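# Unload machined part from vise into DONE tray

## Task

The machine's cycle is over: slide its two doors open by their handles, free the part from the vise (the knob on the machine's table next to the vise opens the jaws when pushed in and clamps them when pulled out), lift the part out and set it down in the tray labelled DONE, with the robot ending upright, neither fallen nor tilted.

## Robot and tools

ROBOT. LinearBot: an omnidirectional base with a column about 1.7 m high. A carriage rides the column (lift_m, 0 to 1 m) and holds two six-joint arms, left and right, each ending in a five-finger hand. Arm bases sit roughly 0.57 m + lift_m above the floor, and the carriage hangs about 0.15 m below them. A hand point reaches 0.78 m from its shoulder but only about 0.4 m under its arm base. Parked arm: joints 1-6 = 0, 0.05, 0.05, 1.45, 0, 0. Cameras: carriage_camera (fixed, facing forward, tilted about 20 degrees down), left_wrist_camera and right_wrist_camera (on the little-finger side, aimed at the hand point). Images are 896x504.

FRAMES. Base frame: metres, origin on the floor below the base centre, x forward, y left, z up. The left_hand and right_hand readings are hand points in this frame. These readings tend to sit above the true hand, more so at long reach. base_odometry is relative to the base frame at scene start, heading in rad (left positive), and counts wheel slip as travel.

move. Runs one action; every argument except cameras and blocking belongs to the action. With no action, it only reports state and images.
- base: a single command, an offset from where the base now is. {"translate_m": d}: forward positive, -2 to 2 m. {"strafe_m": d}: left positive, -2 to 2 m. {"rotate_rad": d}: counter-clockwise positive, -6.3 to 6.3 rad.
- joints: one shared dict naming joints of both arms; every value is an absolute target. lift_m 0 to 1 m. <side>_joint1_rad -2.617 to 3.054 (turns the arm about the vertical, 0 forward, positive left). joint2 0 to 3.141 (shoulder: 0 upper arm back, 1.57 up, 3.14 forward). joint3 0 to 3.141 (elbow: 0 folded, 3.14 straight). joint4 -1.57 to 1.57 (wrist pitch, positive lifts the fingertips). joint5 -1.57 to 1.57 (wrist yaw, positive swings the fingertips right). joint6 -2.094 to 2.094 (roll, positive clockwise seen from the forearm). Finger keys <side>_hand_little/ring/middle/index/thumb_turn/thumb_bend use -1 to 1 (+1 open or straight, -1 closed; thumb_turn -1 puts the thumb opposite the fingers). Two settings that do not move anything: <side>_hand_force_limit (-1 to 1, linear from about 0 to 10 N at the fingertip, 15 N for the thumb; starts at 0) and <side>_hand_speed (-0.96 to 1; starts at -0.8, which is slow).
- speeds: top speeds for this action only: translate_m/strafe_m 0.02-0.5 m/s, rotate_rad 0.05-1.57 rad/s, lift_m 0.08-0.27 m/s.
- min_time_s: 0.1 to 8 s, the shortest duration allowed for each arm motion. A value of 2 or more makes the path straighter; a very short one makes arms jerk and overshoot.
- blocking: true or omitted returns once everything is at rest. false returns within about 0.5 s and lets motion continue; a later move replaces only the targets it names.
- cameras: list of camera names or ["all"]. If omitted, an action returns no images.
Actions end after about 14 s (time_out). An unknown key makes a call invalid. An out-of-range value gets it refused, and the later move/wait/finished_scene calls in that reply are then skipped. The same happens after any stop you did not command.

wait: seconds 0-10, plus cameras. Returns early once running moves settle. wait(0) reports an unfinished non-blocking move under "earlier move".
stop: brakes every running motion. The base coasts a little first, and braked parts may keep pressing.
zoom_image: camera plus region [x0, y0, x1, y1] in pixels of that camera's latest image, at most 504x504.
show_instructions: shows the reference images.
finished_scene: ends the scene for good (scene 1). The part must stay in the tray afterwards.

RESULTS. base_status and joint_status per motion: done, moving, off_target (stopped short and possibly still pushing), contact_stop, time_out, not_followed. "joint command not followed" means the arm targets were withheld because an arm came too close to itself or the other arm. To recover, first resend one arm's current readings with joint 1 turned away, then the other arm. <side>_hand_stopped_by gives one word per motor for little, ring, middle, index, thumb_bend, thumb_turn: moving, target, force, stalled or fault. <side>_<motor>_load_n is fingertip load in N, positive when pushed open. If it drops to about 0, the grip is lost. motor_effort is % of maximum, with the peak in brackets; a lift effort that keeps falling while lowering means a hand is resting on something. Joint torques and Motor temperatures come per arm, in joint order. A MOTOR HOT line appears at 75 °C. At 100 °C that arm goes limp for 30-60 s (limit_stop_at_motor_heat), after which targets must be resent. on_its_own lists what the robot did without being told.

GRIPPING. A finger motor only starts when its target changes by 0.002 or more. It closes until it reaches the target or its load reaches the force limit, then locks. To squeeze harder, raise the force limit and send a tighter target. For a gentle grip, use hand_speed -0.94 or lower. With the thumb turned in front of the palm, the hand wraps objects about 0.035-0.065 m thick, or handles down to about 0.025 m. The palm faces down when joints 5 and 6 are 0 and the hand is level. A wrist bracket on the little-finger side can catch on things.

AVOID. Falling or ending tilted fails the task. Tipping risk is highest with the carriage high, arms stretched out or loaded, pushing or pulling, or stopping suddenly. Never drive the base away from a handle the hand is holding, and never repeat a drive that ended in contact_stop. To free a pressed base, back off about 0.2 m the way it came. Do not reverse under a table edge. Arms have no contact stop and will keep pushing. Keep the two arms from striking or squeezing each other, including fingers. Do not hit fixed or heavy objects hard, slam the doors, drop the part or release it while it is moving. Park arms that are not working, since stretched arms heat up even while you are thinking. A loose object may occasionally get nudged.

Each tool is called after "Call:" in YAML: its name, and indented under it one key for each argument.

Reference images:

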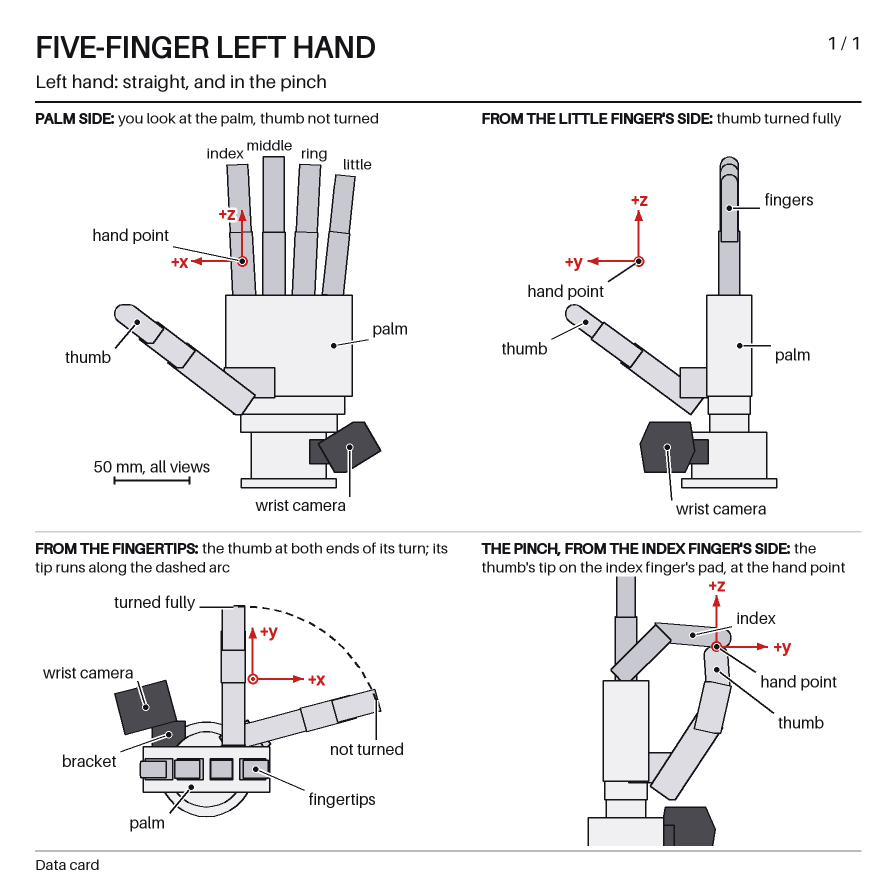

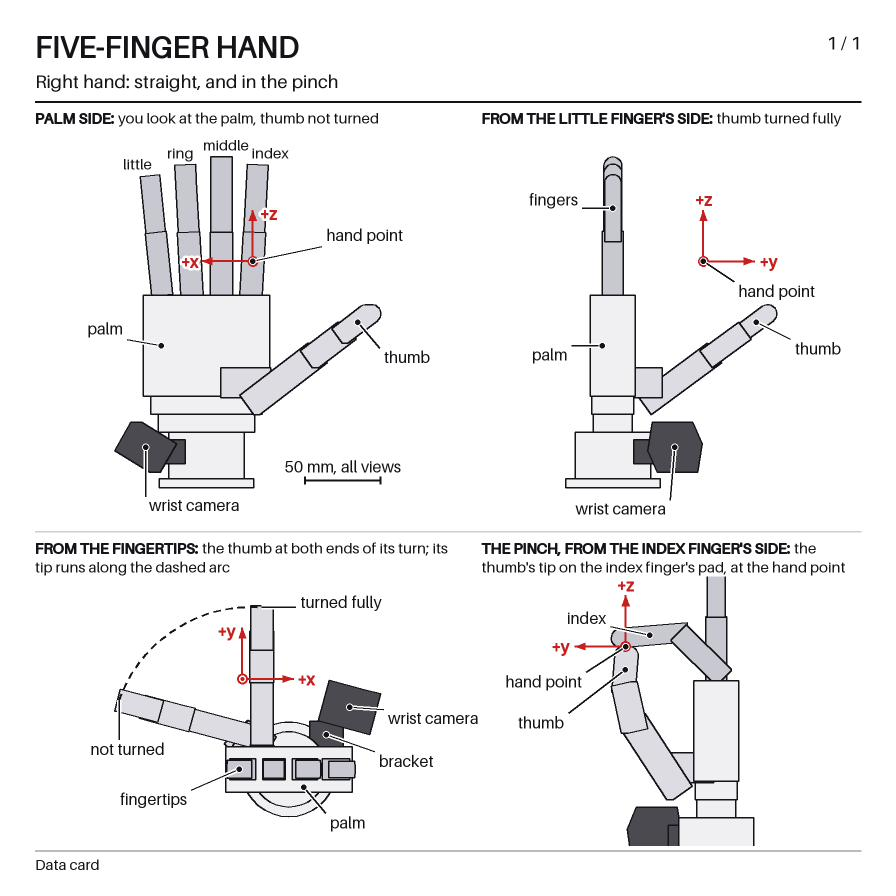

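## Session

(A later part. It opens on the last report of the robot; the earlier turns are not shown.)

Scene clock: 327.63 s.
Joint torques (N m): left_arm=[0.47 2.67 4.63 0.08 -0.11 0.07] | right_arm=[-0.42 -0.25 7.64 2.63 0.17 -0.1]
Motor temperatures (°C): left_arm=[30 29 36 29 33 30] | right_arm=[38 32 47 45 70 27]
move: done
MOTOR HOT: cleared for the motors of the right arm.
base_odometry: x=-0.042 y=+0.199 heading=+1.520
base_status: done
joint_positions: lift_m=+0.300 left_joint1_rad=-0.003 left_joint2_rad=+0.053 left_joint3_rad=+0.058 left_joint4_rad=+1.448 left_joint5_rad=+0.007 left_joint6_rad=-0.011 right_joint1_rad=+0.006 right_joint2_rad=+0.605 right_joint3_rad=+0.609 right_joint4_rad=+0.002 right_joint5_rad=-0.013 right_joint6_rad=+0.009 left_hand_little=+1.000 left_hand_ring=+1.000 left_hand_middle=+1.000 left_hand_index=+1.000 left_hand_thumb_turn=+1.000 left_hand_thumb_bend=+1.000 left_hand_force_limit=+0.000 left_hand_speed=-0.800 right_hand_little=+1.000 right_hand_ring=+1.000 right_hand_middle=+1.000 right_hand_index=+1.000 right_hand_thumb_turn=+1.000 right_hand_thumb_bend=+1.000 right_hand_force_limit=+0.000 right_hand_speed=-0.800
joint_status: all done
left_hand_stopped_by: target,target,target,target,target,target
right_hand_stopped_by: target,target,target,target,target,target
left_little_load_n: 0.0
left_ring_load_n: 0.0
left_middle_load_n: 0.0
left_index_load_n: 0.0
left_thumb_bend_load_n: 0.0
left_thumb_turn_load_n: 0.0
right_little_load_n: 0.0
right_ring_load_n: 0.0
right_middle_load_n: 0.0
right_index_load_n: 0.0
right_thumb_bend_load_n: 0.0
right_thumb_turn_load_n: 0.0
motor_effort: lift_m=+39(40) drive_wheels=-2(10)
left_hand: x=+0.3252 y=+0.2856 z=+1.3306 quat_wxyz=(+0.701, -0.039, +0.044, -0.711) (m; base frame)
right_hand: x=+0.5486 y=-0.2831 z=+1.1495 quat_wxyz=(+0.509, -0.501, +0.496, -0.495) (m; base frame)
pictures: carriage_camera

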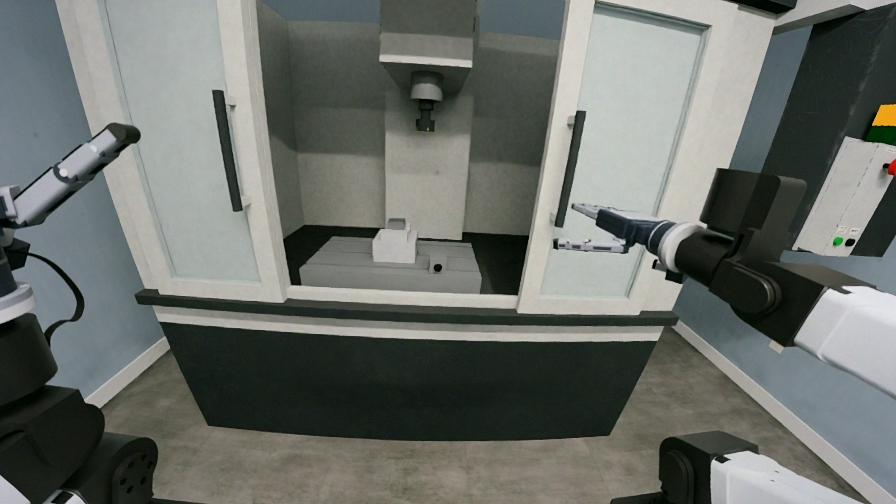

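Call:
move:
  base: {"strafe_m": 0.25}
  joints: {"right_joint1_rad": 0, "right_joint2_rad": 1.9, "right_joint3_rad": 0.9, "right_joint4_rad": 0.6, "right_joint5_rad": 0, "right_joint6_rad": 0, "right_hand_middle": -1, "right_hand_ring": -1, "right_hand_little": -1}
  speeds: {"strafe_m": 0.2}
  min_time_s: 2
  cameras: ["carriage_camera", "right_wrist_camera"]

Scene clock: 368.33 s.
Joint torques (N m): left_arm=[0.39 2.69 4.6 0.08 -0.1 0.07] | right_arm=[-0.43 -8.08 9.31 2.63 0.13 -0.1]
Motor temperatures (°C): left_arm=[30 29 35 29 32 30] | right_arm=[33 32 43 49 44 26]
move: done
base_odometry: x=-0.291 y=+0.212 heading=+1.521
base_status: done
joint_positions: lift_m=+0.300 left_joint1_rad=-0.002 left_joint2_rad=+0.053 left_joint3_rad=+0.058 left_joint4_rad=+1.448 left_joint5_rad=+0.007 left_joint6_rad=-0.011 right_joint1_rad=+0.006 right_joint2_rad=+1.891 right_joint3_rad=+0.878 right_joint4_rad=+0.589 right_joint5_rad=-0.010 right_joint6_rad=+0.008 left_hand_little=+1.000 left_hand_ring=+1.000 left_hand_middle=+1.000 left_hand_index=+1.000 left_hand_thumb_turn=+1.000 left_hand_thumb_bend=+1.000 left_hand_force_limit=+0.000 left_hand_speed=-0.800 right_hand_little=-1.000 right_hand_ring=-1.000 right_hand_middle=-1.000 right_hand_index=+1.000 right_hand_thumb_turn=+1.000 right_hand_thumb_bend=+1.000 right_hand_force_limit=+0.000 right_hand_speed=-0.800
joint_status: all done
left_hand_stopped_by: target,target,target,target,target,target
right_hand_stopped_by: target,target,target,target,target,target
left_little_load_n: 0.0
left_ring_load_n: 0.0
left_middle_load_n: 0.0
left_index_load_n: 0.0
left_thumb_bend_load_n: 0.0
left_thumb_turn_load_n: 0.0
right_little_load_n: 0.0
right_ring_load_n: 0.0
right_middle_load_n: 0.5
right_index_load_n: -0.5
right_thumb_bend_load_n: 0.0
right_thumb_turn_load_n: -0.5
motor_effort: lift_m=+40(40) drive_wheels=-2(12)
left_hand: x=+0.3252 y=+0.2857 z=+1.3306 quat_wxyz=(+0.701, -0.040, +0.044, -0.711) (m; base frame)
right_hand: x=+0.7360 y=-0.2825 z=+0.9060 quat_wxyz=(+0.389, -0.595, +0.593, -0.378) (m; base frame)
pictures: carriage_camera, right_wrist_camera
camera_calibration:
right_wrist_camera: T_world_to_cam=[[-0.399142, -0.228092, -0.888065, 1.03389], [-0.524721, 0.8511, 0.017239, 0.621148], [0.7519, 0.472867, -0.459395, 0.115265], [0, 0, 0, 1]] pos_world=[0.65193, -0.347343, 0.960402]

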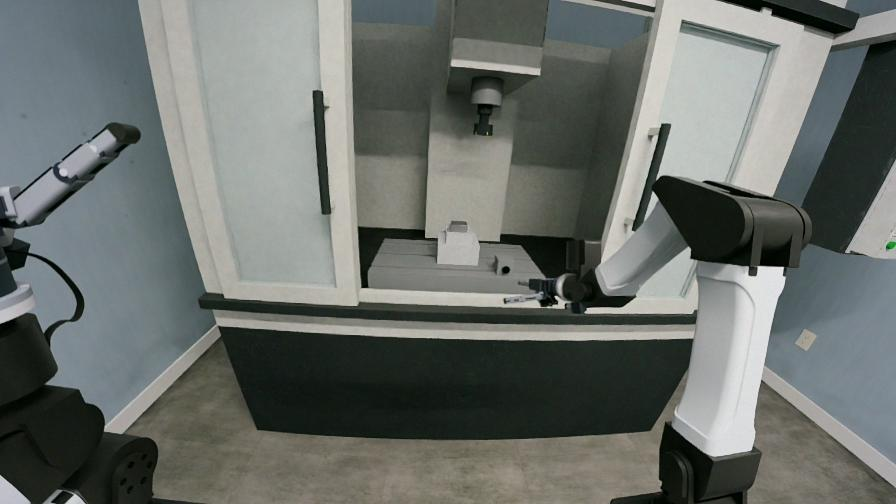

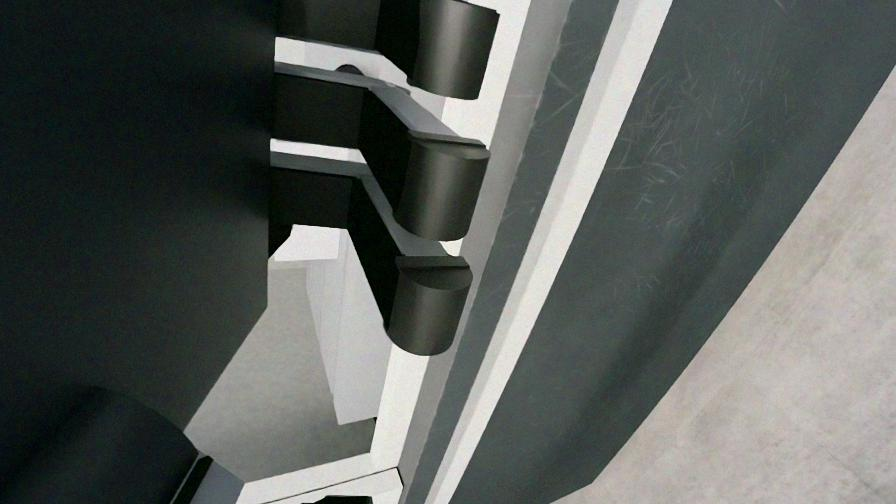

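Call:
zoom_image:
  camera: "carriage_camera"
  region: [360, 200, 600, 320]

Scaled by 2.100 from the camera's 896x504 image, which has a finer 1280x720 frame.

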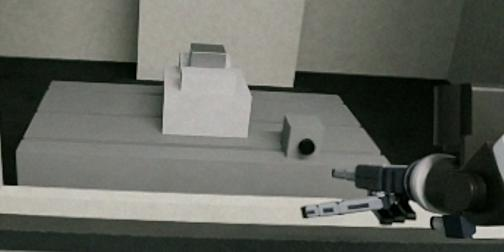

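Call:
move:
  joints: {"lift_m": 0.252}

Call:
move:
  base: {"translate_m": 0.1}
  speeds: {"translate_m": 0.1}
  cameras: ["carriage_camera", "right_wrist_camera"]

Call:
zoom_image:
  camera: "carriage_camera"
  region: [400, 200, 600, 320]

Scene clock: 391.90 s.
Joint torques (N m): left_arm=[0.4 2.8 5.11 0.1 -0.1 0.07] | right_arm=[-0.44 -8.96 8.38 2.53 0.13 -0.1]
move: done
base_odometry: x=-0.291 y=+0.212 heading=+1.520
base_status: not commanded
joint_positions: lift_m=+0.252 left_joint1_rad=-0.002 left_joint2_rad=+0.052 left_joint3_rad=+0.052 left_joint4_rad=+1.448 left_joint5_rad=+0.007 left_joint6_rad=-0.011 right_joint1_rad=+0.006 right_joint2_rad=+1.900 right_joint3_rad=+0.887 right_joint4_rad=+0.597 right_joint5_rad=-0.010 right_joint6_rad=+0.008 left_hand_little=+1.000 left_hand_ring=+1.000 left_hand_middle=+1.000 left_hand_index=+1.000 left_hand_thumb_turn=+1.000 left_hand_thumb_bend=+1.000 left_hand_force_limit=+0.000 left_hand_speed=-0.800 right_hand_little=-1.000 right_hand_ring=-1.000 right_hand_middle=-1.000 right_hand_index=+1.000 right_hand_thumb_turn=+1.000 right_hand_thumb_bend=+1.000 right_hand_force_limit=+0.000 right_hand_speed=-0.800
joint_status: all done
left_hand_stopped_by: target,target,target,target,target,target
right_hand_stopped_by: target,target,target,target,target,target
left_little_load_n: 0.0
left_ring_load_n: 0.0
left_middle_load_n: 0.0
left_index_load_n: 0.0
left_thumb_bend_load_n: 0.0
left_thumb_turn_load_n: 0.0
right_little_load_n: 0.0
right_ring_load_n: 0.0
right_middle_load_n: 0.0
right_index_load_n: 0.0
right_thumb_bend_load_n: 0.0
right_thumb_turn_load_n: 0.0
motor_effort: lift_m=+36(37) drive_wheels=-2(2)
left_hand: x=+0.3266 y=+0.2857 z=+1.2811 quat_wxyz=(+0.701, -0.041, +0.046, -0.710) (m; base frame)
right_hand: x=+0.7397 y=-0.2825 z=+0.8594 quat_wxyz=(+0.392, -0.594, +0.591, -0.380) (m; base frame)
pictures: none

Scene clock: 393.60 s.
Joint torques (N m): left_arm=[0.4 2.76 5.09 0.07 -0.1 0.07] | right_arm=[-0.43 -8.96 8.36 2.53 0.13 -0.1]
move: done
base_odometry: x=-0.287 y=+0.312 heading=+1.521
base_status: done
joint_positions: lift_m=+0.252 left_joint1_rad=-0.002 left_joint2_rad=+0.052 left_joint3_rad=+0.052 left_joint4_rad=+1.449 left_joint5_rad=+0.007 left_joint6_rad=-0.011 right_joint1_rad=+0.006 right_joint2_rad=+1.900 right_joint3_rad=+0.887 right_joint4_rad=+0.598 right_joint5_rad=-0.010 right_joint6_rad=+0.008 left_hand_little=+1.000 left_hand_ring=+1.000 left_hand_middle=+1.000 left_hand_index=+1.000 left_hand_thumb_turn=+1.000 left_hand_thumb_bend=+1.000 left_hand_force_limit=+0.000 left_hand_speed=-0.800 right_hand_little=-1.000 right_hand_ring=-1.000 right_hand_middle=-1.000 right_hand_index=+1.000 right_hand_thumb_turn=+1.000 right_hand_thumb_bend=+1.000 right_hand_force_limit=+0.000 right_hand_speed=-0.800
joint_status: not commanded
left_hand_stopped_by: target,target,target,target,target,target
right_hand_stopped_by: target,target,target,target,target,target
left_little_load_n: 0.0
left_ring_load_n: 0.0
left_middle_load_n: 0.0
left_index_load_n: 0.0
left_thumb_bend_load_n: 0.0
left_thumb_turn_load_n: 0.0
right_little_load_n: 0.0
right_ring_load_n: 0.0
right_middle_load_n: 0.0
right_index_load_n: 0.0
right_thumb_bend_load_n: 0.0
right_thumb_turn_load_n: 0.0
motor_effort: lift_m=+36(36) drive_wheels=-3(9)
left_hand: x=+0.3263 y=+0.2857 z=+1.2812 quat_wxyz=(+0.701, -0.041, +0.045, -0.710) (m; base frame)
right_hand: x=+0.7398 y=-0.2825 z=+0.8596 quat_wxyz=(+0.392, -0.594, +0.591, -0.381) (m; base frame)
pictures: carriage_camera, right_wrist_camera
camera_calibration:
carriage_camera: T_world_to_cam=[[-0.0529924, -0.99668, 0.0618109, -0.0724762], [-0.378345, -0.0372441, -0.924915, 1.20536], [0.924147, -0.0723994, -0.375115, 0.360756], [0, 0, 0, 1]] pos_world=[0.11881, -0.00122464, 1.25466]
right_wrist_camera: T_world_to_cam=[[-0.391033, -0.228036, -0.89168, 0.991413], [-0.52486, 0.851097, 0.0125123, 0.62814], [0.756053, 0.4729, -0.452493, 0.0820728], [0, 0, 0, 1]] pos_world=[0.655309, -0.347343, 0.913301]

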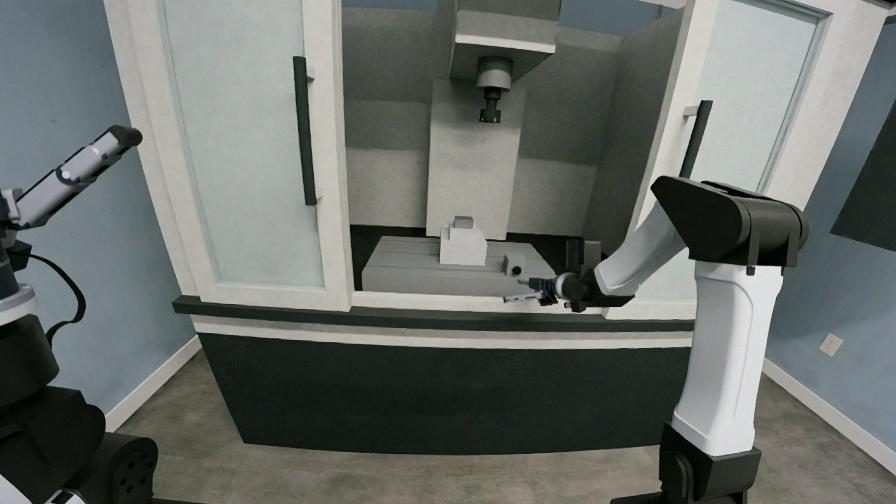

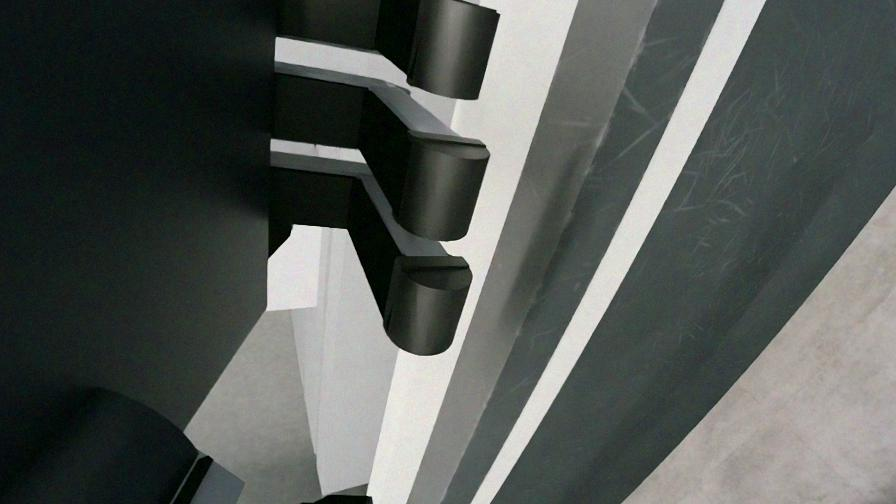

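Scaled by 2.520 from the camera's 896x504 image, which has a finer 1280x720 frame.

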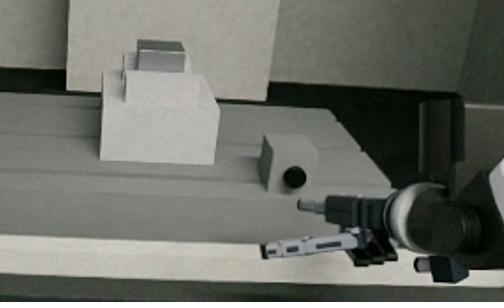

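Call:
move:
  base: {"strafe_m": -0.02}
  speeds: {"strafe_m": 0.05}

Call:
move:
  base: {"translate_m": 0.065}
  speeds: {"translate_m": 0.05}
  cameras: ["carriage_camera", "right_wrist_camera"]

Call:
zoom_image:
  camera: "carriage_camera"
  region: [440, 220, 600, 320]

Scene clock: 404.87 s.
Joint torques (N m): left_arm=[0.35 2.81 5.12 0.08 -0.09 0.07] | right_arm=[-0.13 -9.07 8.38 2.53 0.13 -0.09]
Motor temperatures (°C): left_arm=[30 29 35 28 32 30] | right_arm=[32 37 43 48 40 26]
move: done
base_odometry: x=-0.267 y=+0.311 heading=+1.521
base_status: done
joint_positions: lift_m=+0.252 left_joint1_rad=-0.001 left_joint2_rad=+0.052 left_joint3_rad=+0.052 left_joint4_rad=+1.449 left_joint5_rad=+0.006 left_joint6_rad=-0.011 right_joint1_rad=+0.003 right_joint2_rad=+1.900 right_joint3_rad=+0.887 right_joint4_rad=+0.598 right_joint5_rad=-0.010 right_joint6_rad=+0.008 left_hand_little=+1.000 left_hand_ring=+1.000 left_hand_middle=+1.000 left_hand_index=+1.000 left_hand_thumb_turn=+1.000 left_hand_thumb_bend=+1.000 left_hand_force_limit=+0.000 left_hand_speed=-0.800 right_hand_little=-1.000 right_hand_ring=-1.000 right_hand_middle=-1.000 right_hand_index=+1.000 right_hand_thumb_turn=+1.000 right_hand_thumb_bend=+1.000 right_hand_force_limit=+0.000 right_hand_speed=-0.800
joint_status: not commanded
left_hand_stopped_by: target,target,target,target,target,target
right_hand_stopped_by: target,target,target,target,target,target
left_little_load_n: 0.0
left_ring_load_n: 0.0
left_middle_load_n: 0.0
left_index_load_n: 0.0
left_thumb_bend_load_n: 0.0
left_thumb_turn_load_n: 0.0
right_little_load_n: 0.0
right_ring_load_n: 0.0
right_middle_load_n: 0.0
right_index_load_n: 0.0
right_thumb_bend_load_n: 0.0
right_thumb_turn_load_n: 0.0
motor_effort: lift_m=+36(36) drive_wheels=-3(6)
left_hand: x=+0.3263 y=+0.2860 z=+1.2812 quat_wxyz=(+0.701, -0.041, +0.045, -0.710) (m; base frame)
right_hand: x=+0.7400 y=-0.2842 z=+0.8596 quat_wxyz=(+0.391, -0.593, +0.592, -0.381) (m; base frame)
pictures: none

Scene clock: 406.67 s.
Joint torques (N m): left_arm=[0.34 2.81 5.14 0.07 -0.09 0.07] | right_arm=[-0.16 -8.99 8.36 2.53 0.13 -0.1]
move: done
base_odometry: x=-0.263 y=+0.376 heading=+1.521
base_status: done
joint_positions: lift_m=+0.252 left_joint1_rad=-0.001 left_joint2_rad=+0.052 left_joint3_rad=+0.052 left_joint4_rad=+1.450 left_joint5_rad=+0.006 left_joint6_rad=-0.011 right_joint1_rad=+0.003 right_joint2_rad=+1.900 right_joint3_rad=+0.887 right_joint4_rad=+0.598 right_joint5_rad=-0.010 right_joint6_rad=+0.008 left_hand_little=+1.000 left_hand_ring=+1.000 left_hand_middle=+1.000 left_hand_index=+1.000 left_hand_thumb_turn=+1.000 left_hand_thumb_bend=+1.000 left_hand_force_limit=+0.000 left_hand_speed=-0.800 right_hand_little=-1.000 right_hand_ring=-1.000 right_hand_middle=-1.000 right_hand_index=+1.000 right_hand_thumb_turn=+1.000 right_hand_thumb_bend=+1.000 right_hand_force_limit=+0.000 right_hand_speed=-0.800
joint_status: not commanded
left_hand_stopped_by: target,target,target,target,target,target
right_hand_stopped_by: target,target,target,target,target,target
left_little_load_n: 0.0
left_ring_load_n: 0.0
left_middle_load_n: 0.0
left_index_load_n: 0.0
left_thumb_bend_load_n: 0.0
left_thumb_turn_load_n: 0.0
right_little_load_n: 0.0
right_ring_load_n: 0.0
right_middle_load_n: 0.0
right_index_load_n: 0.0
right_thumb_bend_load_n: 0.0
right_thumb_turn_load_n: -0.5
motor_effort: lift_m=+36(36) drive_wheels=-3(9)
left_hand: x=+0.3261 y=+0.2860 z=+1.2813 quat_wxyz=(+0.701, -0.041, +0.045, -0.710) (m; base frame)
right_hand: x=+0.7400 y=-0.2842 z=+0.8596 quat_wxyz=(+0.391, -0.593, +0.592, -0.381) (m; base frame)
pictures: carriage_camera, right_wrist_camera
camera_calibration:
carriage_camera: T_world_to_cam=[[-0.0529924, -0.99668, 0.0618109, -0.0724762], [-0.378345, -0.0372441, -0.924915, 1.20536], [0.924147, -0.0723994, -0.375115, 0.360756], [0, 0, 0, 1]] pos_world=[0.11881, -0.00122464, 1.25466]
right_wrist_camera: T_world_to_cam=[[-0.391808, -0.2267, -0.89168, 0.991998], [-0.521959, 0.852879, 0.0125164, 0.628072], [0.757657, 0.470325, -0.452493, 0.0809217], [0, 0, 0, 1]] pos_world=[0.65519, -0.348843, 0.913301]

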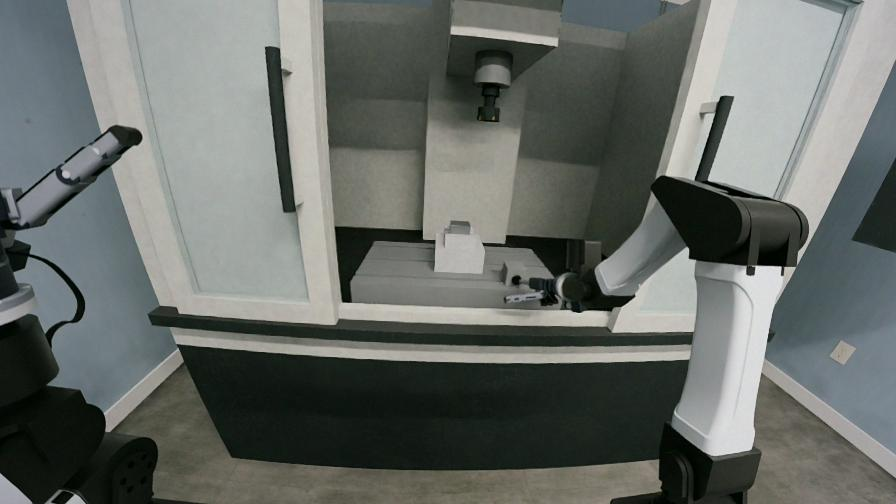

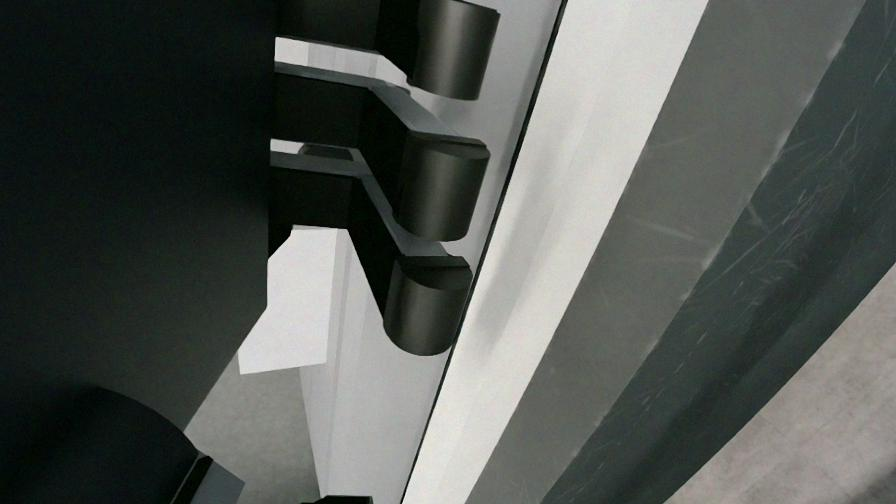

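Scaled by 3.150 from the camera's 896x504 image, which has a finer 1280x720 frame.

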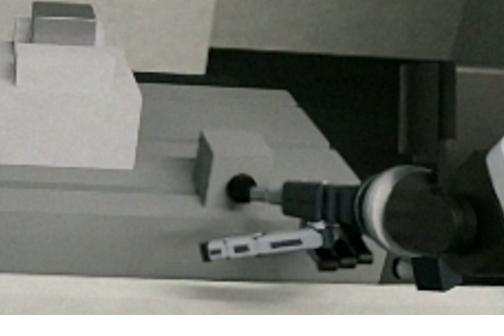

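Call:
move:
  base: {"translate_m": 0.03}
  speeds: {"translate_m": 0.04}
  cameras: ["carriage_camera"]

Call:
zoom_image:
  camera: "carriage_camera"
  region: [400, 200, 580, 320]

Scene clock: 416.43 s.
Joint torques (N m): left_arm=[0.32 2.8 5.08 0.05 -0.09 0.07] | right_arm=[0.1 -6.35 9.31 2.97 0.21 -0.05]
move: done
base_odometry: x=-0.262 y=+0.406 heading=+1.520
base_status: done
joint_positions: lift_m=+0.252 left_joint1_rad=-0.001 left_joint2_rad=+0.052 left_joint3_rad=+0.052 left_joint4_rad=+1.450 left_joint5_rad=+0.006 left_joint6_rad=-0.011 right_joint1_rad=+0.000 right_joint2_rad=+1.873 right_joint3_rad=+0.878 right_joint4_rad=+0.560 right_joint5_rad=-0.017 right_joint6_rad=+0.004 left_hand_little=+1.000 left_hand_ring=+1.000 left_hand_middle=+1.000 left_hand_index=+1.000 left_hand_thumb_turn=+1.000 left_hand_thumb_bend=+1.000 left_hand_force_limit=+0.000 left_hand_speed=-0.800 right_hand_little=-1.000 right_hand_ring=-1.000 right_hand_middle=-1.000 right_hand_index=+1.000 right_hand_thumb_turn=+1.000 right_hand_thumb_bend=+1.000 right_hand_force_limit=+0.000 right_hand_speed=-0.800
joint_status: not commanded
left_hand_stopped_by: target,target,target,target,target,target
right_hand_stopped_by: target,target,target,target,target,target
left_little_load_n: 0.0
left_ring_load_n: 0.0
left_middle_load_n: 0.0
left_index_load_n: 0.0
left_thumb_bend_load_n: 0.0
left_thumb_turn_load_n: 0.0
right_little_load_n: 0.0
right_ring_load_n: 0.5
right_middle_load_n: 0.0
right_index_load_n: -1.0
right_thumb_bend_load_n: 0.0
right_thumb_turn_load_n: 0.0
motor_effort: lift_m=+36(36) drive_wheels=+4(10)
left_hand: x=+0.3260 y=+0.2860 z=+1.2813 quat_wxyz=(+0.701, -0.041, +0.045, -0.710) (m; base frame)
right_hand: x=+0.7330 y=-0.2845 z=+0.8607 quat_wxyz=(+0.386, -0.598, +0.594, -0.375) (m; base frame)
pictures: carriage_camera
camera_calibration:
carriage_camera: T_world_to_cam=[[-0.0529924, -0.99668, 0.0618109, -0.0724762], [-0.378345, -0.0372441, -0.924915, 1.20536], [0.924147, -0.0723994, -0.375115, 0.360756], [0, 0, 0, 1]] pos_world=[0.11881, -0.00122464, 1.25466]

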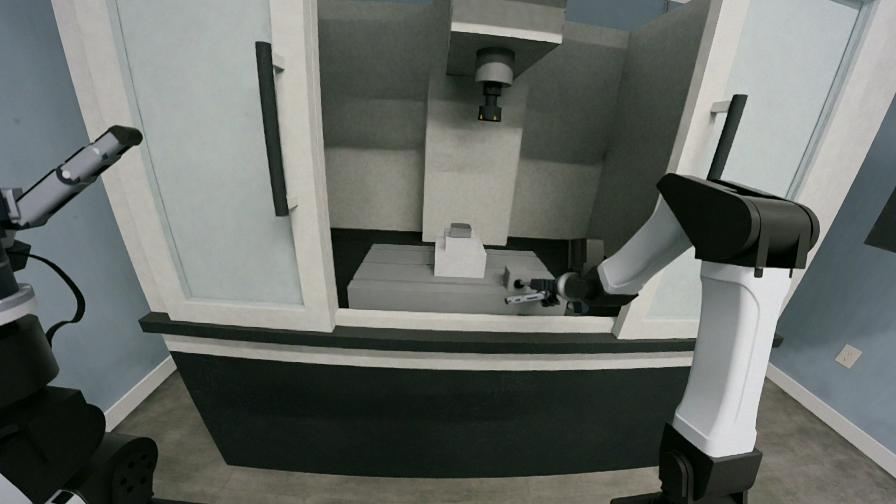

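Scaled by 2.800 from the camera's 896x504 image, which has a finer 1280x720 frame.

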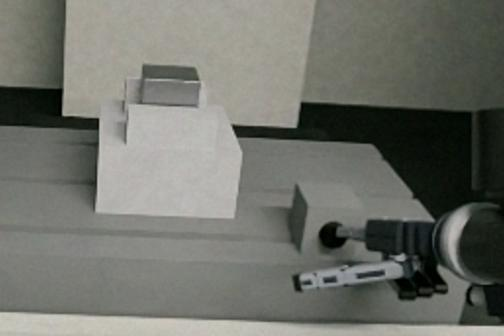

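Call:
move:
  base: {"translate_m": 0.03}
  speeds: {"translate_m": 0.04}
  cameras: ["carriage_camera"]

Call:
zoom_image:
  camera: "carriage_camera"
  region: [400, 200, 580, 320]

Scene clock: 422.97 s.
Joint torques (N m): left_arm=[0.35 2.84 5.08 0.07 -0.09 0.07] | right_arm=[2.03 2.51 12.96 4.48 0.77 0.07]
move: done
base_odometry: x=-0.260 y=+0.435 heading=+1.520
base_status: done
joint_positions: lift_m=+0.252 left_joint1_rad=-0.001 left_joint2_rad=+0.052 left_joint3_rad=+0.052 left_joint4_rad=+1.450 left_joint5_rad=+0.006 left_joint6_rad=-0.011 right_joint1_rad=-0.022 right_joint2_rad=+1.785 right_joint3_rad=+0.845 right_joint4_rad=+0.430 right_joint5_rad=-0.067 right_joint6_rad=-0.007 left_hand_little=+1.000 left_hand_ring=+1.000 left_hand_middle=+1.000 left_hand_index=+1.000 left_hand_thumb_turn=+1.000 left_hand_thumb_bend=+1.000 left_hand_force_limit=+0.000 left_hand_speed=-0.800 right_hand_little=-1.000 right_hand_ring=-1.000 right_hand_middle=-1.000 right_hand_index=+0.999 right_hand_thumb_turn=+1.000 right_hand_thumb_bend=+1.000 right_hand_force_limit=+0.000 right_hand_speed=-0.800
joint_status: not commanded
left_hand_stopped_by: target,target,target,target,target,target
right_hand_stopped_by: target,target,target,target,target,target
left_little_load_n: 0.0
left_ring_load_n: 0.0
left_middle_load_n: 0.0
left_index_load_n: 0.0
left_thumb_bend_load_n: 0.0
left_thumb_turn_load_n: 0.0
right_little_load_n: 0.0
right_ring_load_n: 0.0
right_middle_load_n: 0.5
right_index_load_n: -4.5
right_thumb_bend_load_n: 0.0
right_thumb_turn_load_n: 0.0
motor_effort: lift_m=+36(36) drive_wheels=+10(14)
left_hand: x=+0.3260 y=+0.2860 z=+1.2813 quat_wxyz=(+0.701, -0.041, +0.045, -0.710) (m; base frame)
right_hand: x=+0.7054 y=-0.2857 z=+0.8616 quat_wxyz=(+0.373, -0.617, +0.602, -0.342) (m; base frame)
pictures: carriage_camera
camera_calibration:
carriage_camera: T_world_to_cam=[[-0.0529924, -0.99668, 0.0618109, -0.0724762], [-0.378345, -0.0372441, -0.924915, 1.20536], [0.924147, -0.0723994, -0.375115, 0.360756], [0, 0, 0, 1]] pos_world=[0.11881, -0.00122464, 1.25466]

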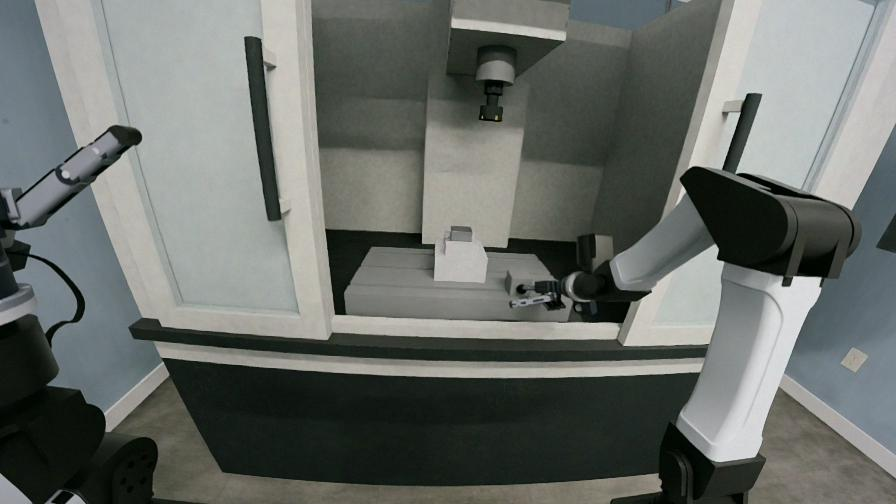

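Scaled by 2.800 from the camera's 896x504 image, which has a finer 1280x720 frame.

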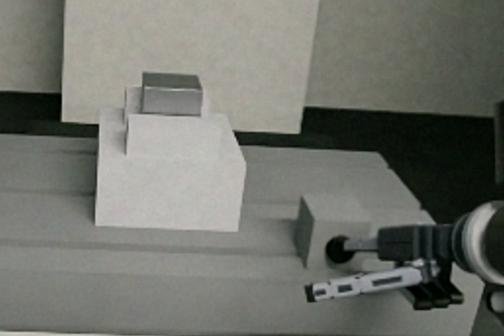

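Call:
zoom_image:
  camera: "carriage_camera"
  region: [425, 215, 505, 285]

Scaled by 6.300 from the camera's 896x504 image, which has a finer 1280x720 frame.

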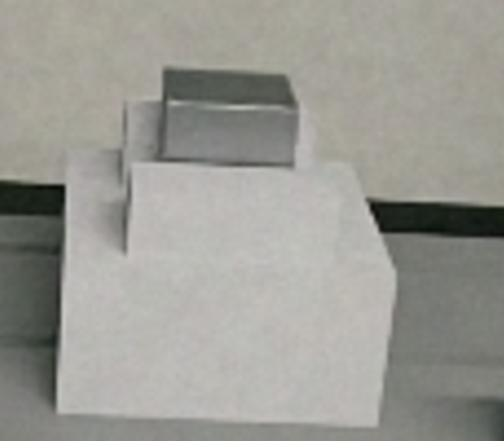

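Call:
move:
  base: {"translate_m": -0.12}
  speeds: {"translate_m": 0.08}

Call:
move:
  joints: {"lift_m": 0.6, "right_joint1_rad": 0, "right_joint2_rad": 0.6, "right_joint3_rad": 0.6, "right_joint4_rad": 0.6, "right_hand_middle": 1, "right_hand_ring": 1, "right_hand_little": 1}
  min_time_s: 2
  cameras: ["carriage_camera"]

Call:
zoom_image:
  camera: "carriage_camera"
  region: [400, 240, 560, 380]

Scene clock: 490.63 s.
Joint torques (N m): left_arm=[0.34 2.85 5.11 0.07 -0.09 0.07] | right_arm=[0.54 -8.03 9.28 2.6 0.16 0.06]
Motor temperatures (°C): left_arm=[30 29 35 28 30 30] | right_arm=[32 33 51 83 37 26]
move: done
MOTOR HOT: joint 4 (wrist pitch) of the right arm reports 83 °C; the controller stops that arm at 100 °C. To cool a motor, set the load down, stop pushing, or move to a pose that needs little force.
base_odometry: x=-0.266 y=+0.316 heading=+1.520
base_status: done
joint_positions: lift_m=+0.252 left_joint1_rad=-0.001 left_joint2_rad=+0.052 left_joint3_rad=+0.052 left_joint4_rad=+1.449 left_joint5_rad=+0.006 left_joint6_rad=-0.011 right_joint1_rad=-0.005 right_joint2_rad=+1.890 right_joint3_rad=+0.878 right_joint4_rad=+0.592 right_joint5_rad=-0.013 right_joint6_rad=-0.007 left_hand_little=+1.000 left_hand_ring=+1.000 left_hand_middle=+1.000 left_hand_index=+1.000 left_hand_thumb_turn=+1.000 left_hand_thumb_bend=+1.000 left_hand_force_limit=+0.000 left_hand_speed=-0.800 right_hand_little=-1.000 right_hand_ring=-1.000 right_hand_middle=-1.000 right_hand_index=+1.000 right_hand_thumb_turn=+1.000 right_hand_thumb_bend=+1.000 right_hand_force_limit=+0.000 right_hand_speed=-0.800
joint_status: not commanded
left_hand_stopped_by: target,target,target,target,target,target
right_hand_stopped_by: target,target,target,target,target,target
left_little_load_n: 0.0
left_ring_load_n: 0.0
left_middle_load_n: 0.0
left_index_load_n: 0.0
left_thumb_bend_load_n: 0.0
left_thumb_turn_load_n: 0.0
right_little_load_n: 0.0
right_ring_load_n: 0.0
right_middle_load_n: 0.0
right_index_load_n: 0.0
right_thumb_bend_load_n: 0.0
right_thumb_turn_load_n: 0.0
motor_effort: lift_m=+36(36) drive_wheels=-3(10)
left_hand: x=+0.3263 y=+0.2860 z=+1.2812 quat_wxyz=(+0.701, -0.041, +0.045, -0.710) (m; base frame)
right_hand: x=+0.7367 y=-0.2884 z=+0.8588 quat_wxyz=(+0.386, -0.596, +0.590, -0.383) (m; base frame)
pictures: none

Scene clock: 494.73 s.
Joint torques (N m): left_arm=[0.34 2.8 5.12 0.08 -0.09 0.07] | right_arm=[0.55 0.35 6.86 1.84 0.16 0.06]
Motor temperatures (°C): left_arm=[30 29 35 28 30 30] | right_arm=[32 33 50 78 36 26]
move: done
MOTOR HOT: still on. Joint 4 (wrist pitch) of the right arm reports 78 °C.
base_odometry: x=-0.266 y=+0.316 heading=+1.520
base_status: not commanded
joint_positions: lift_m=+0.600 left_joint1_rad=-0.001 left_joint2_rad=+0.052 left_joint3_rad=+0.052 left_joint4_rad=+1.449 left_joint5_rad=+0.006 left_joint6_rad=-0.011 right_joint1_rad=-0.005 right_joint2_rad=+0.604 right_joint3_rad=+0.611 right_joint4_rad=+0.610 right_joint5_rad=-0.011 right_joint6_rad=-0.007 left_hand_little=+1.000 left_hand_ring=+1.000 left_hand_middle=+1.000 left_hand_index=+1.000 left_hand_thumb_turn=+1.000 left_hand_thumb_bend=+1.000 left_hand_force_limit=+0.000 left_hand_speed=-0.800 right_hand_little=+1.000 right_hand_ring=+1.000 right_hand_middle=+1.000 right_hand_index=+1.000 right_hand_thumb_turn=+1.000 right_hand_thumb_bend=+1.000 right_hand_force_limit=+0.000 right_hand_speed=-0.800
joint_status: all done
left_hand_stopped_by: target,target,target,target,target,target
right_hand_stopped_by: target,target,target,target,target,target
left_little_load_n: 0.0
left_ring_load_n: 0.0
left_middle_load_n: 0.0
left_index_load_n: 0.0
left_thumb_bend_load_n: 0.0
left_thumb_turn_load_n: 0.0
right_little_load_n: 0.0
right_ring_load_n: 0.0
right_middle_load_n: 0.0
right_index_load_n: 0.0
right_thumb_bend_load_n: 0.0
right_thumb_turn_load_n: 0.0
motor_effort: lift_m=+41(49) drive_wheels=-3(3)
left_hand: x=+0.3264 y=+0.2860 z=+1.6287 quat_wxyz=(+0.701, -0.041, +0.045, -0.710) (m; base frame)
right_hand: x=+0.5338 y=-0.2878 z=+1.6140 quat_wxyz=(+0.626, -0.328, +0.321, -0.630) (m; base frame)
pictures: carriage_camera
camera_calibration:
carriage_camera: T_world_to_cam=[[-0.0529924, -0.99668, 0.0618109, -0.0939617], [-0.378345, -0.0372441, -0.924915, 1.52686], [0.924147, -0.0723994, -0.375115, 0.491146], [0, 0, 0, 1]] pos_world=[0.11881, -0.00122464, 1.60226]

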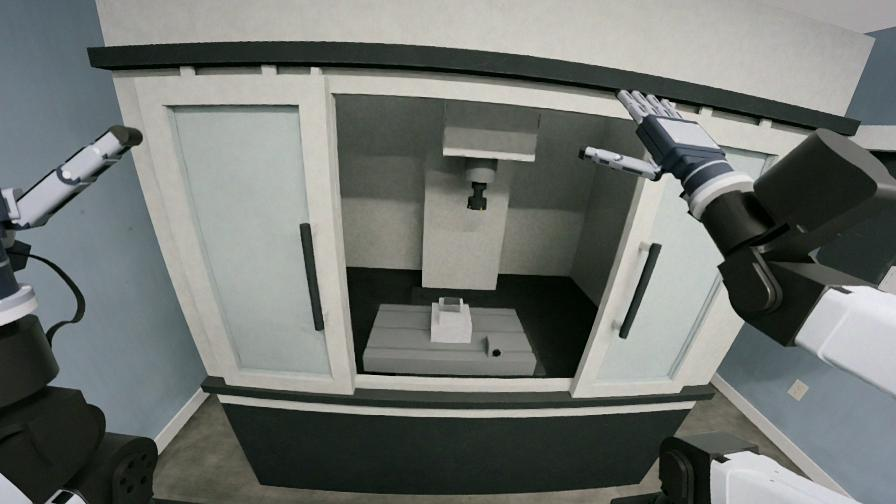

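Scaled by 3.150 from the camera's 896x504 image, which has a finer 1280x720 frame.

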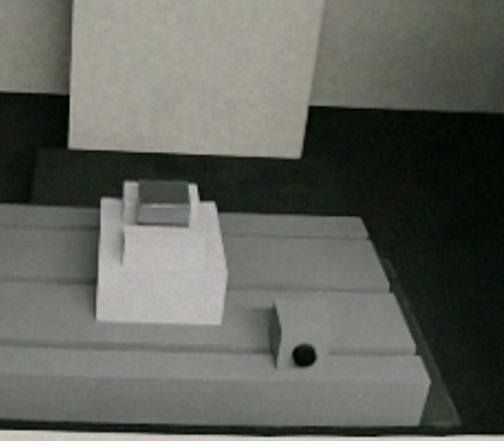

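Call:
move:
  cameras: ["carriage_camera"]

Call:
zoom_image:
  camera: "carriage_camera"
  region: [400, 240, 560, 360]

Scene clock: 522.67 s.
Joint torques (N m): left_arm=[0.34 2.8 5.12 0.08 -0.1 0.07] | right_arm=[0.55 0.36 6.87 1.83 0.17 0.06]
Motor temperatures (°C): left_arm=[30 29 35 27 30 30] | right_arm=[31 32 48 61 35 26]
MOTOR HOT: cleared for the motors of the right arm.
base_odometry: x=-0.266 y=+0.316 heading=+1.520
base_status: not commanded
joint_positions: lift_m=+0.600 left_joint1_rad=-0.001 left_joint2_rad=+0.052 left_joint3_rad=+0.052 left_joint4_rad=+1.449 left_joint5_rad=+0.006 left_joint6_rad=-0.011 right_joint1_rad=-0.005 right_joint2_rad=+0.604 right_joint3_rad=+0.611 right_joint4_rad=+0.610 right_joint5_rad=-0.011 right_joint6_rad=-0.007 left_hand_little=+1.000 left_hand_ring=+1.000 left_hand_middle=+1.000 left_hand_index=+1.000 left_hand_thumb_turn=+1.000 left_hand_thumb_bend=+1.000 left_hand_force_limit=+0.000 left_hand_speed=-0.800 right_hand_little=+1.000 right_hand_ring=+1.000 right_hand_middle=+1.000 right_hand_index=+1.000 right_hand_thumb_turn=+1.000 right_hand_thumb_bend=+1.000 right_hand_force_limit=+0.000 right_hand_speed=-0.800
joint_status: all done
left_hand_stopped_by: target,target,target,target,target,target
right_hand_stopped_by: target,target,target,target,target,target
left_little_load_n: 0.0
left_ring_load_n: 0.0
left_middle_load_n: 0.0
left_index_load_n: 0.0
left_thumb_bend_load_n: 0.0
left_thumb_turn_load_n: 0.0
right_little_load_n: 0.0
right_ring_load_n: 0.0
right_middle_load_n: 0.0
right_index_load_n: 0.0
right_thumb_bend_load_n: 0.0
right_thumb_turn_load_n: -0.5
motor_effort: lift_m=+41(49) drive_wheels=-3(3)
left_hand: x=+0.3264 y=+0.2860 z=+1.6287 quat_wxyz=(+0.701, -0.041, +0.045, -0.710) (m; base frame)
right_hand: x=+0.5338 y=-0.2878 z=+1.6140 quat_wxyz=(+0.626, -0.328, +0.321, -0.630) (m; base frame)
pictures: carriage_camera
camera_calibration:
carriage_camera: T_world_to_cam=[[-0.0529924, -0.99668, 0.0618109, -0.0939617], [-0.378345, -0.0372441, -0.924915, 1.52686], [0.924147, -0.0723994, -0.375115, 0.491146], [0, 0, 0, 1]] pos_world=[0.11881, -0.00122464, 1.60226]

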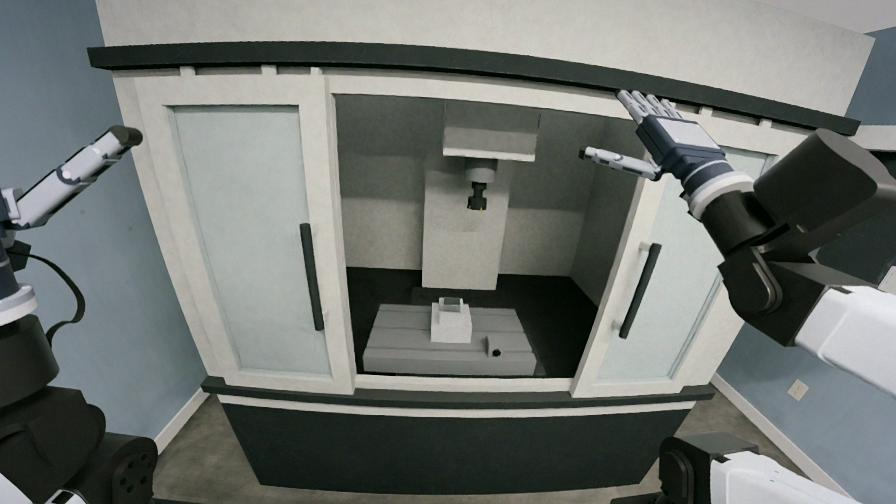

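Scaled by 3.150 from the camera's 896x504 image, which has a finer 1280x720 frame.

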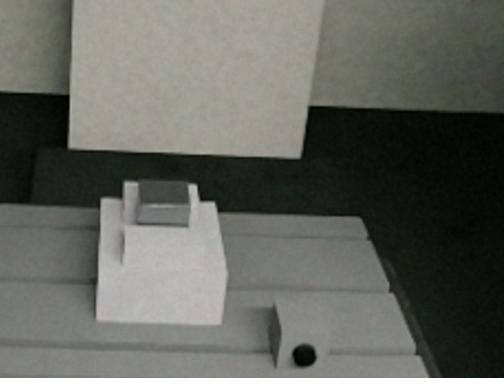

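Call:
zoom_image:
  camera: "carriage_camera"
  region: [422, 290, 478, 346]

Scaled by 9.000 from the camera's 896x504 image, which has a finer 1280x720 frame.

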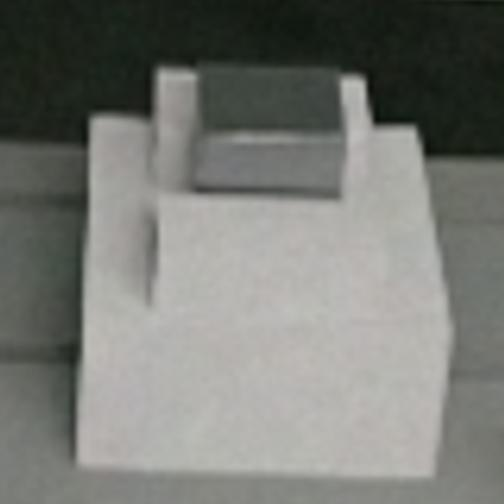

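Call:
move:
  base: {"strafe_m": -0.39}
  joints: {"lift_m": 0.5, "right_joint1_rad": 0, "right_joint2_rad": 0.05, "right_joint3_rad": 0.05, "right_joint4_rad": 1.45, "right_joint5_rad": 0, "right_joint6_rad": 0, "left_hand_thumb_turn": -1}
  speeds: {"strafe_m": 0.2}
  cameras: ["carriage_camera"]

Call:
zoom_image:
  camera: "carriage_camera"
  region: [250, 240, 450, 390]

Scene clock: 586.30 s.
Joint torques (N m): left_arm=[0.31 2.88 5.14 0.09 -0.07 0.07] | right_arm=[0.47 3.14 5.2 0.08 0.15 0.06]
Motor temperatures (°C): left_arm=[29 29 35 27 30 30] | right_arm=[31 31 45 52 33 26]
move: done
base_odometry: x=+0.124 y=+0.296 heading=+1.520
base_status: done
joint_positions: lift_m=+0.500 left_joint1_rad=-0.001 left_joint2_rad=+0.051 left_joint3_rad=+0.052 left_joint4_rad=+1.449 left_joint5_rad=+0.006 left_joint6_rad=-0.010 right_joint1_rad=-0.004 right_joint2_rad=+0.056 right_joint3_rad=+0.061 right_joint4_rad=+1.439 right_joint5_rad=-0.009 right_joint6_rad=-0.007 left_hand_little=+1.000 left_hand_ring=+1.000 left_hand_middle=+1.000 left_hand_index=+1.000 left_hand_thumb_turn=-1.000 left_hand_thumb_bend=+1.000 left_hand_force_limit=+0.000 left_hand_speed=-0.800 right_hand_little=+1.000 right_hand_ring=+1.000 right_hand_middle=+1.000 right_hand_index=+1.000 right_hand_thumb_turn=+1.000 right_hand_thumb_bend=+1.000 right_hand_force_limit=+0.000 right_hand_speed=-0.800
joint_status: all done
left_hand_stopped_by: target,target,target,target,target,target
right_hand_stopped_by: target,target,target,target,target,target
left_little_load_n: 0.0
left_ring_load_n: 0.0
left_middle_load_n: 0.0
left_index_load_n: 0.0
left_thumb_bend_load_n: 0.0
left_thumb_turn_load_n: 0.0
right_little_load_n: 0.0
right_ring_load_n: 0.0
right_middle_load_n: 0.0
right_index_load_n: 0.0
right_thumb_bend_load_n: 0.0
right_thumb_turn_load_n: 0.0
motor_effort: lift_m=+37(37) drive_wheels=-1(12)
left_hand: x=+0.3262 y=+0.2861 z=+1.5291 quat_wxyz=(+0.702, -0.041, +0.045, -0.710) (m; base frame)
right_hand: x=+0.3280 y=-0.2870 z=+1.5308 quat_wxyz=(+0.702, -0.048, +0.041, -0.709) (m; base frame)
pictures: carriage_camera
camera_calibration:
carriage_camera: T_world_to_cam=[[-0.0529924, -0.99668, 0.0618109, -0.0878053], [-0.378345, -0.0372441, -0.924915, 1.43474], [0.924147, -0.0723994, -0.375115, 0.453784], [0, 0, 0, 1]] pos_world=[0.11881, -0.00122464, 1.50266]

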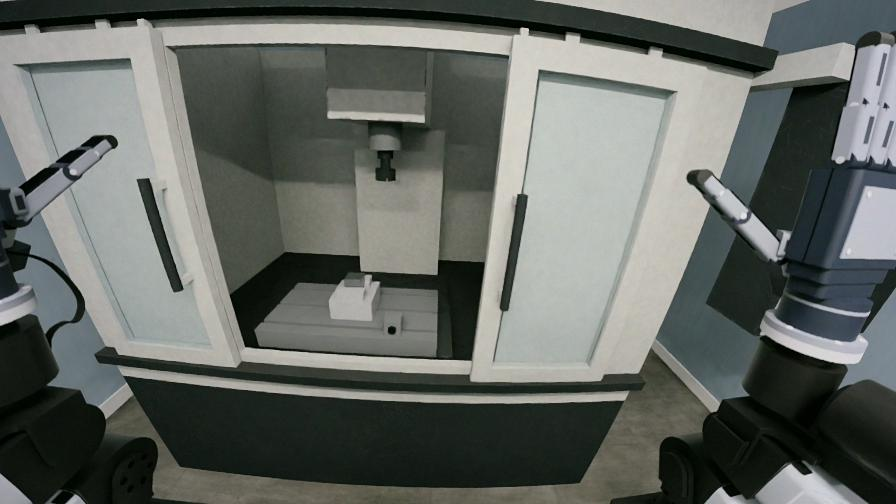

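Scaled by 2.520 from the camera's 896x504 image, which has a finer 1280x720 frame.

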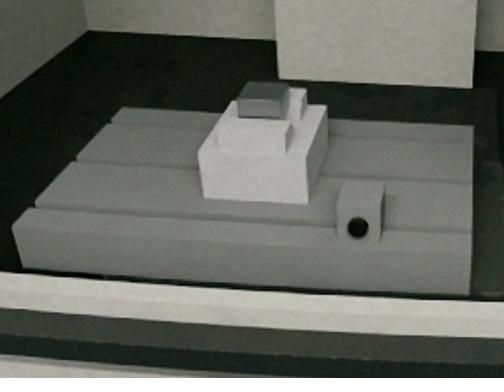

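Call:
zoom_image:
  camera: "carriage_camera"
  region: [320, 262, 390, 325]

Scaled by 7.200 from the camera's 896x504 image, which has a finer 1280x720 frame.

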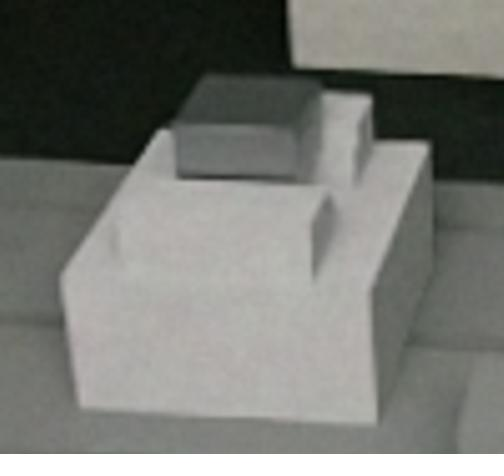

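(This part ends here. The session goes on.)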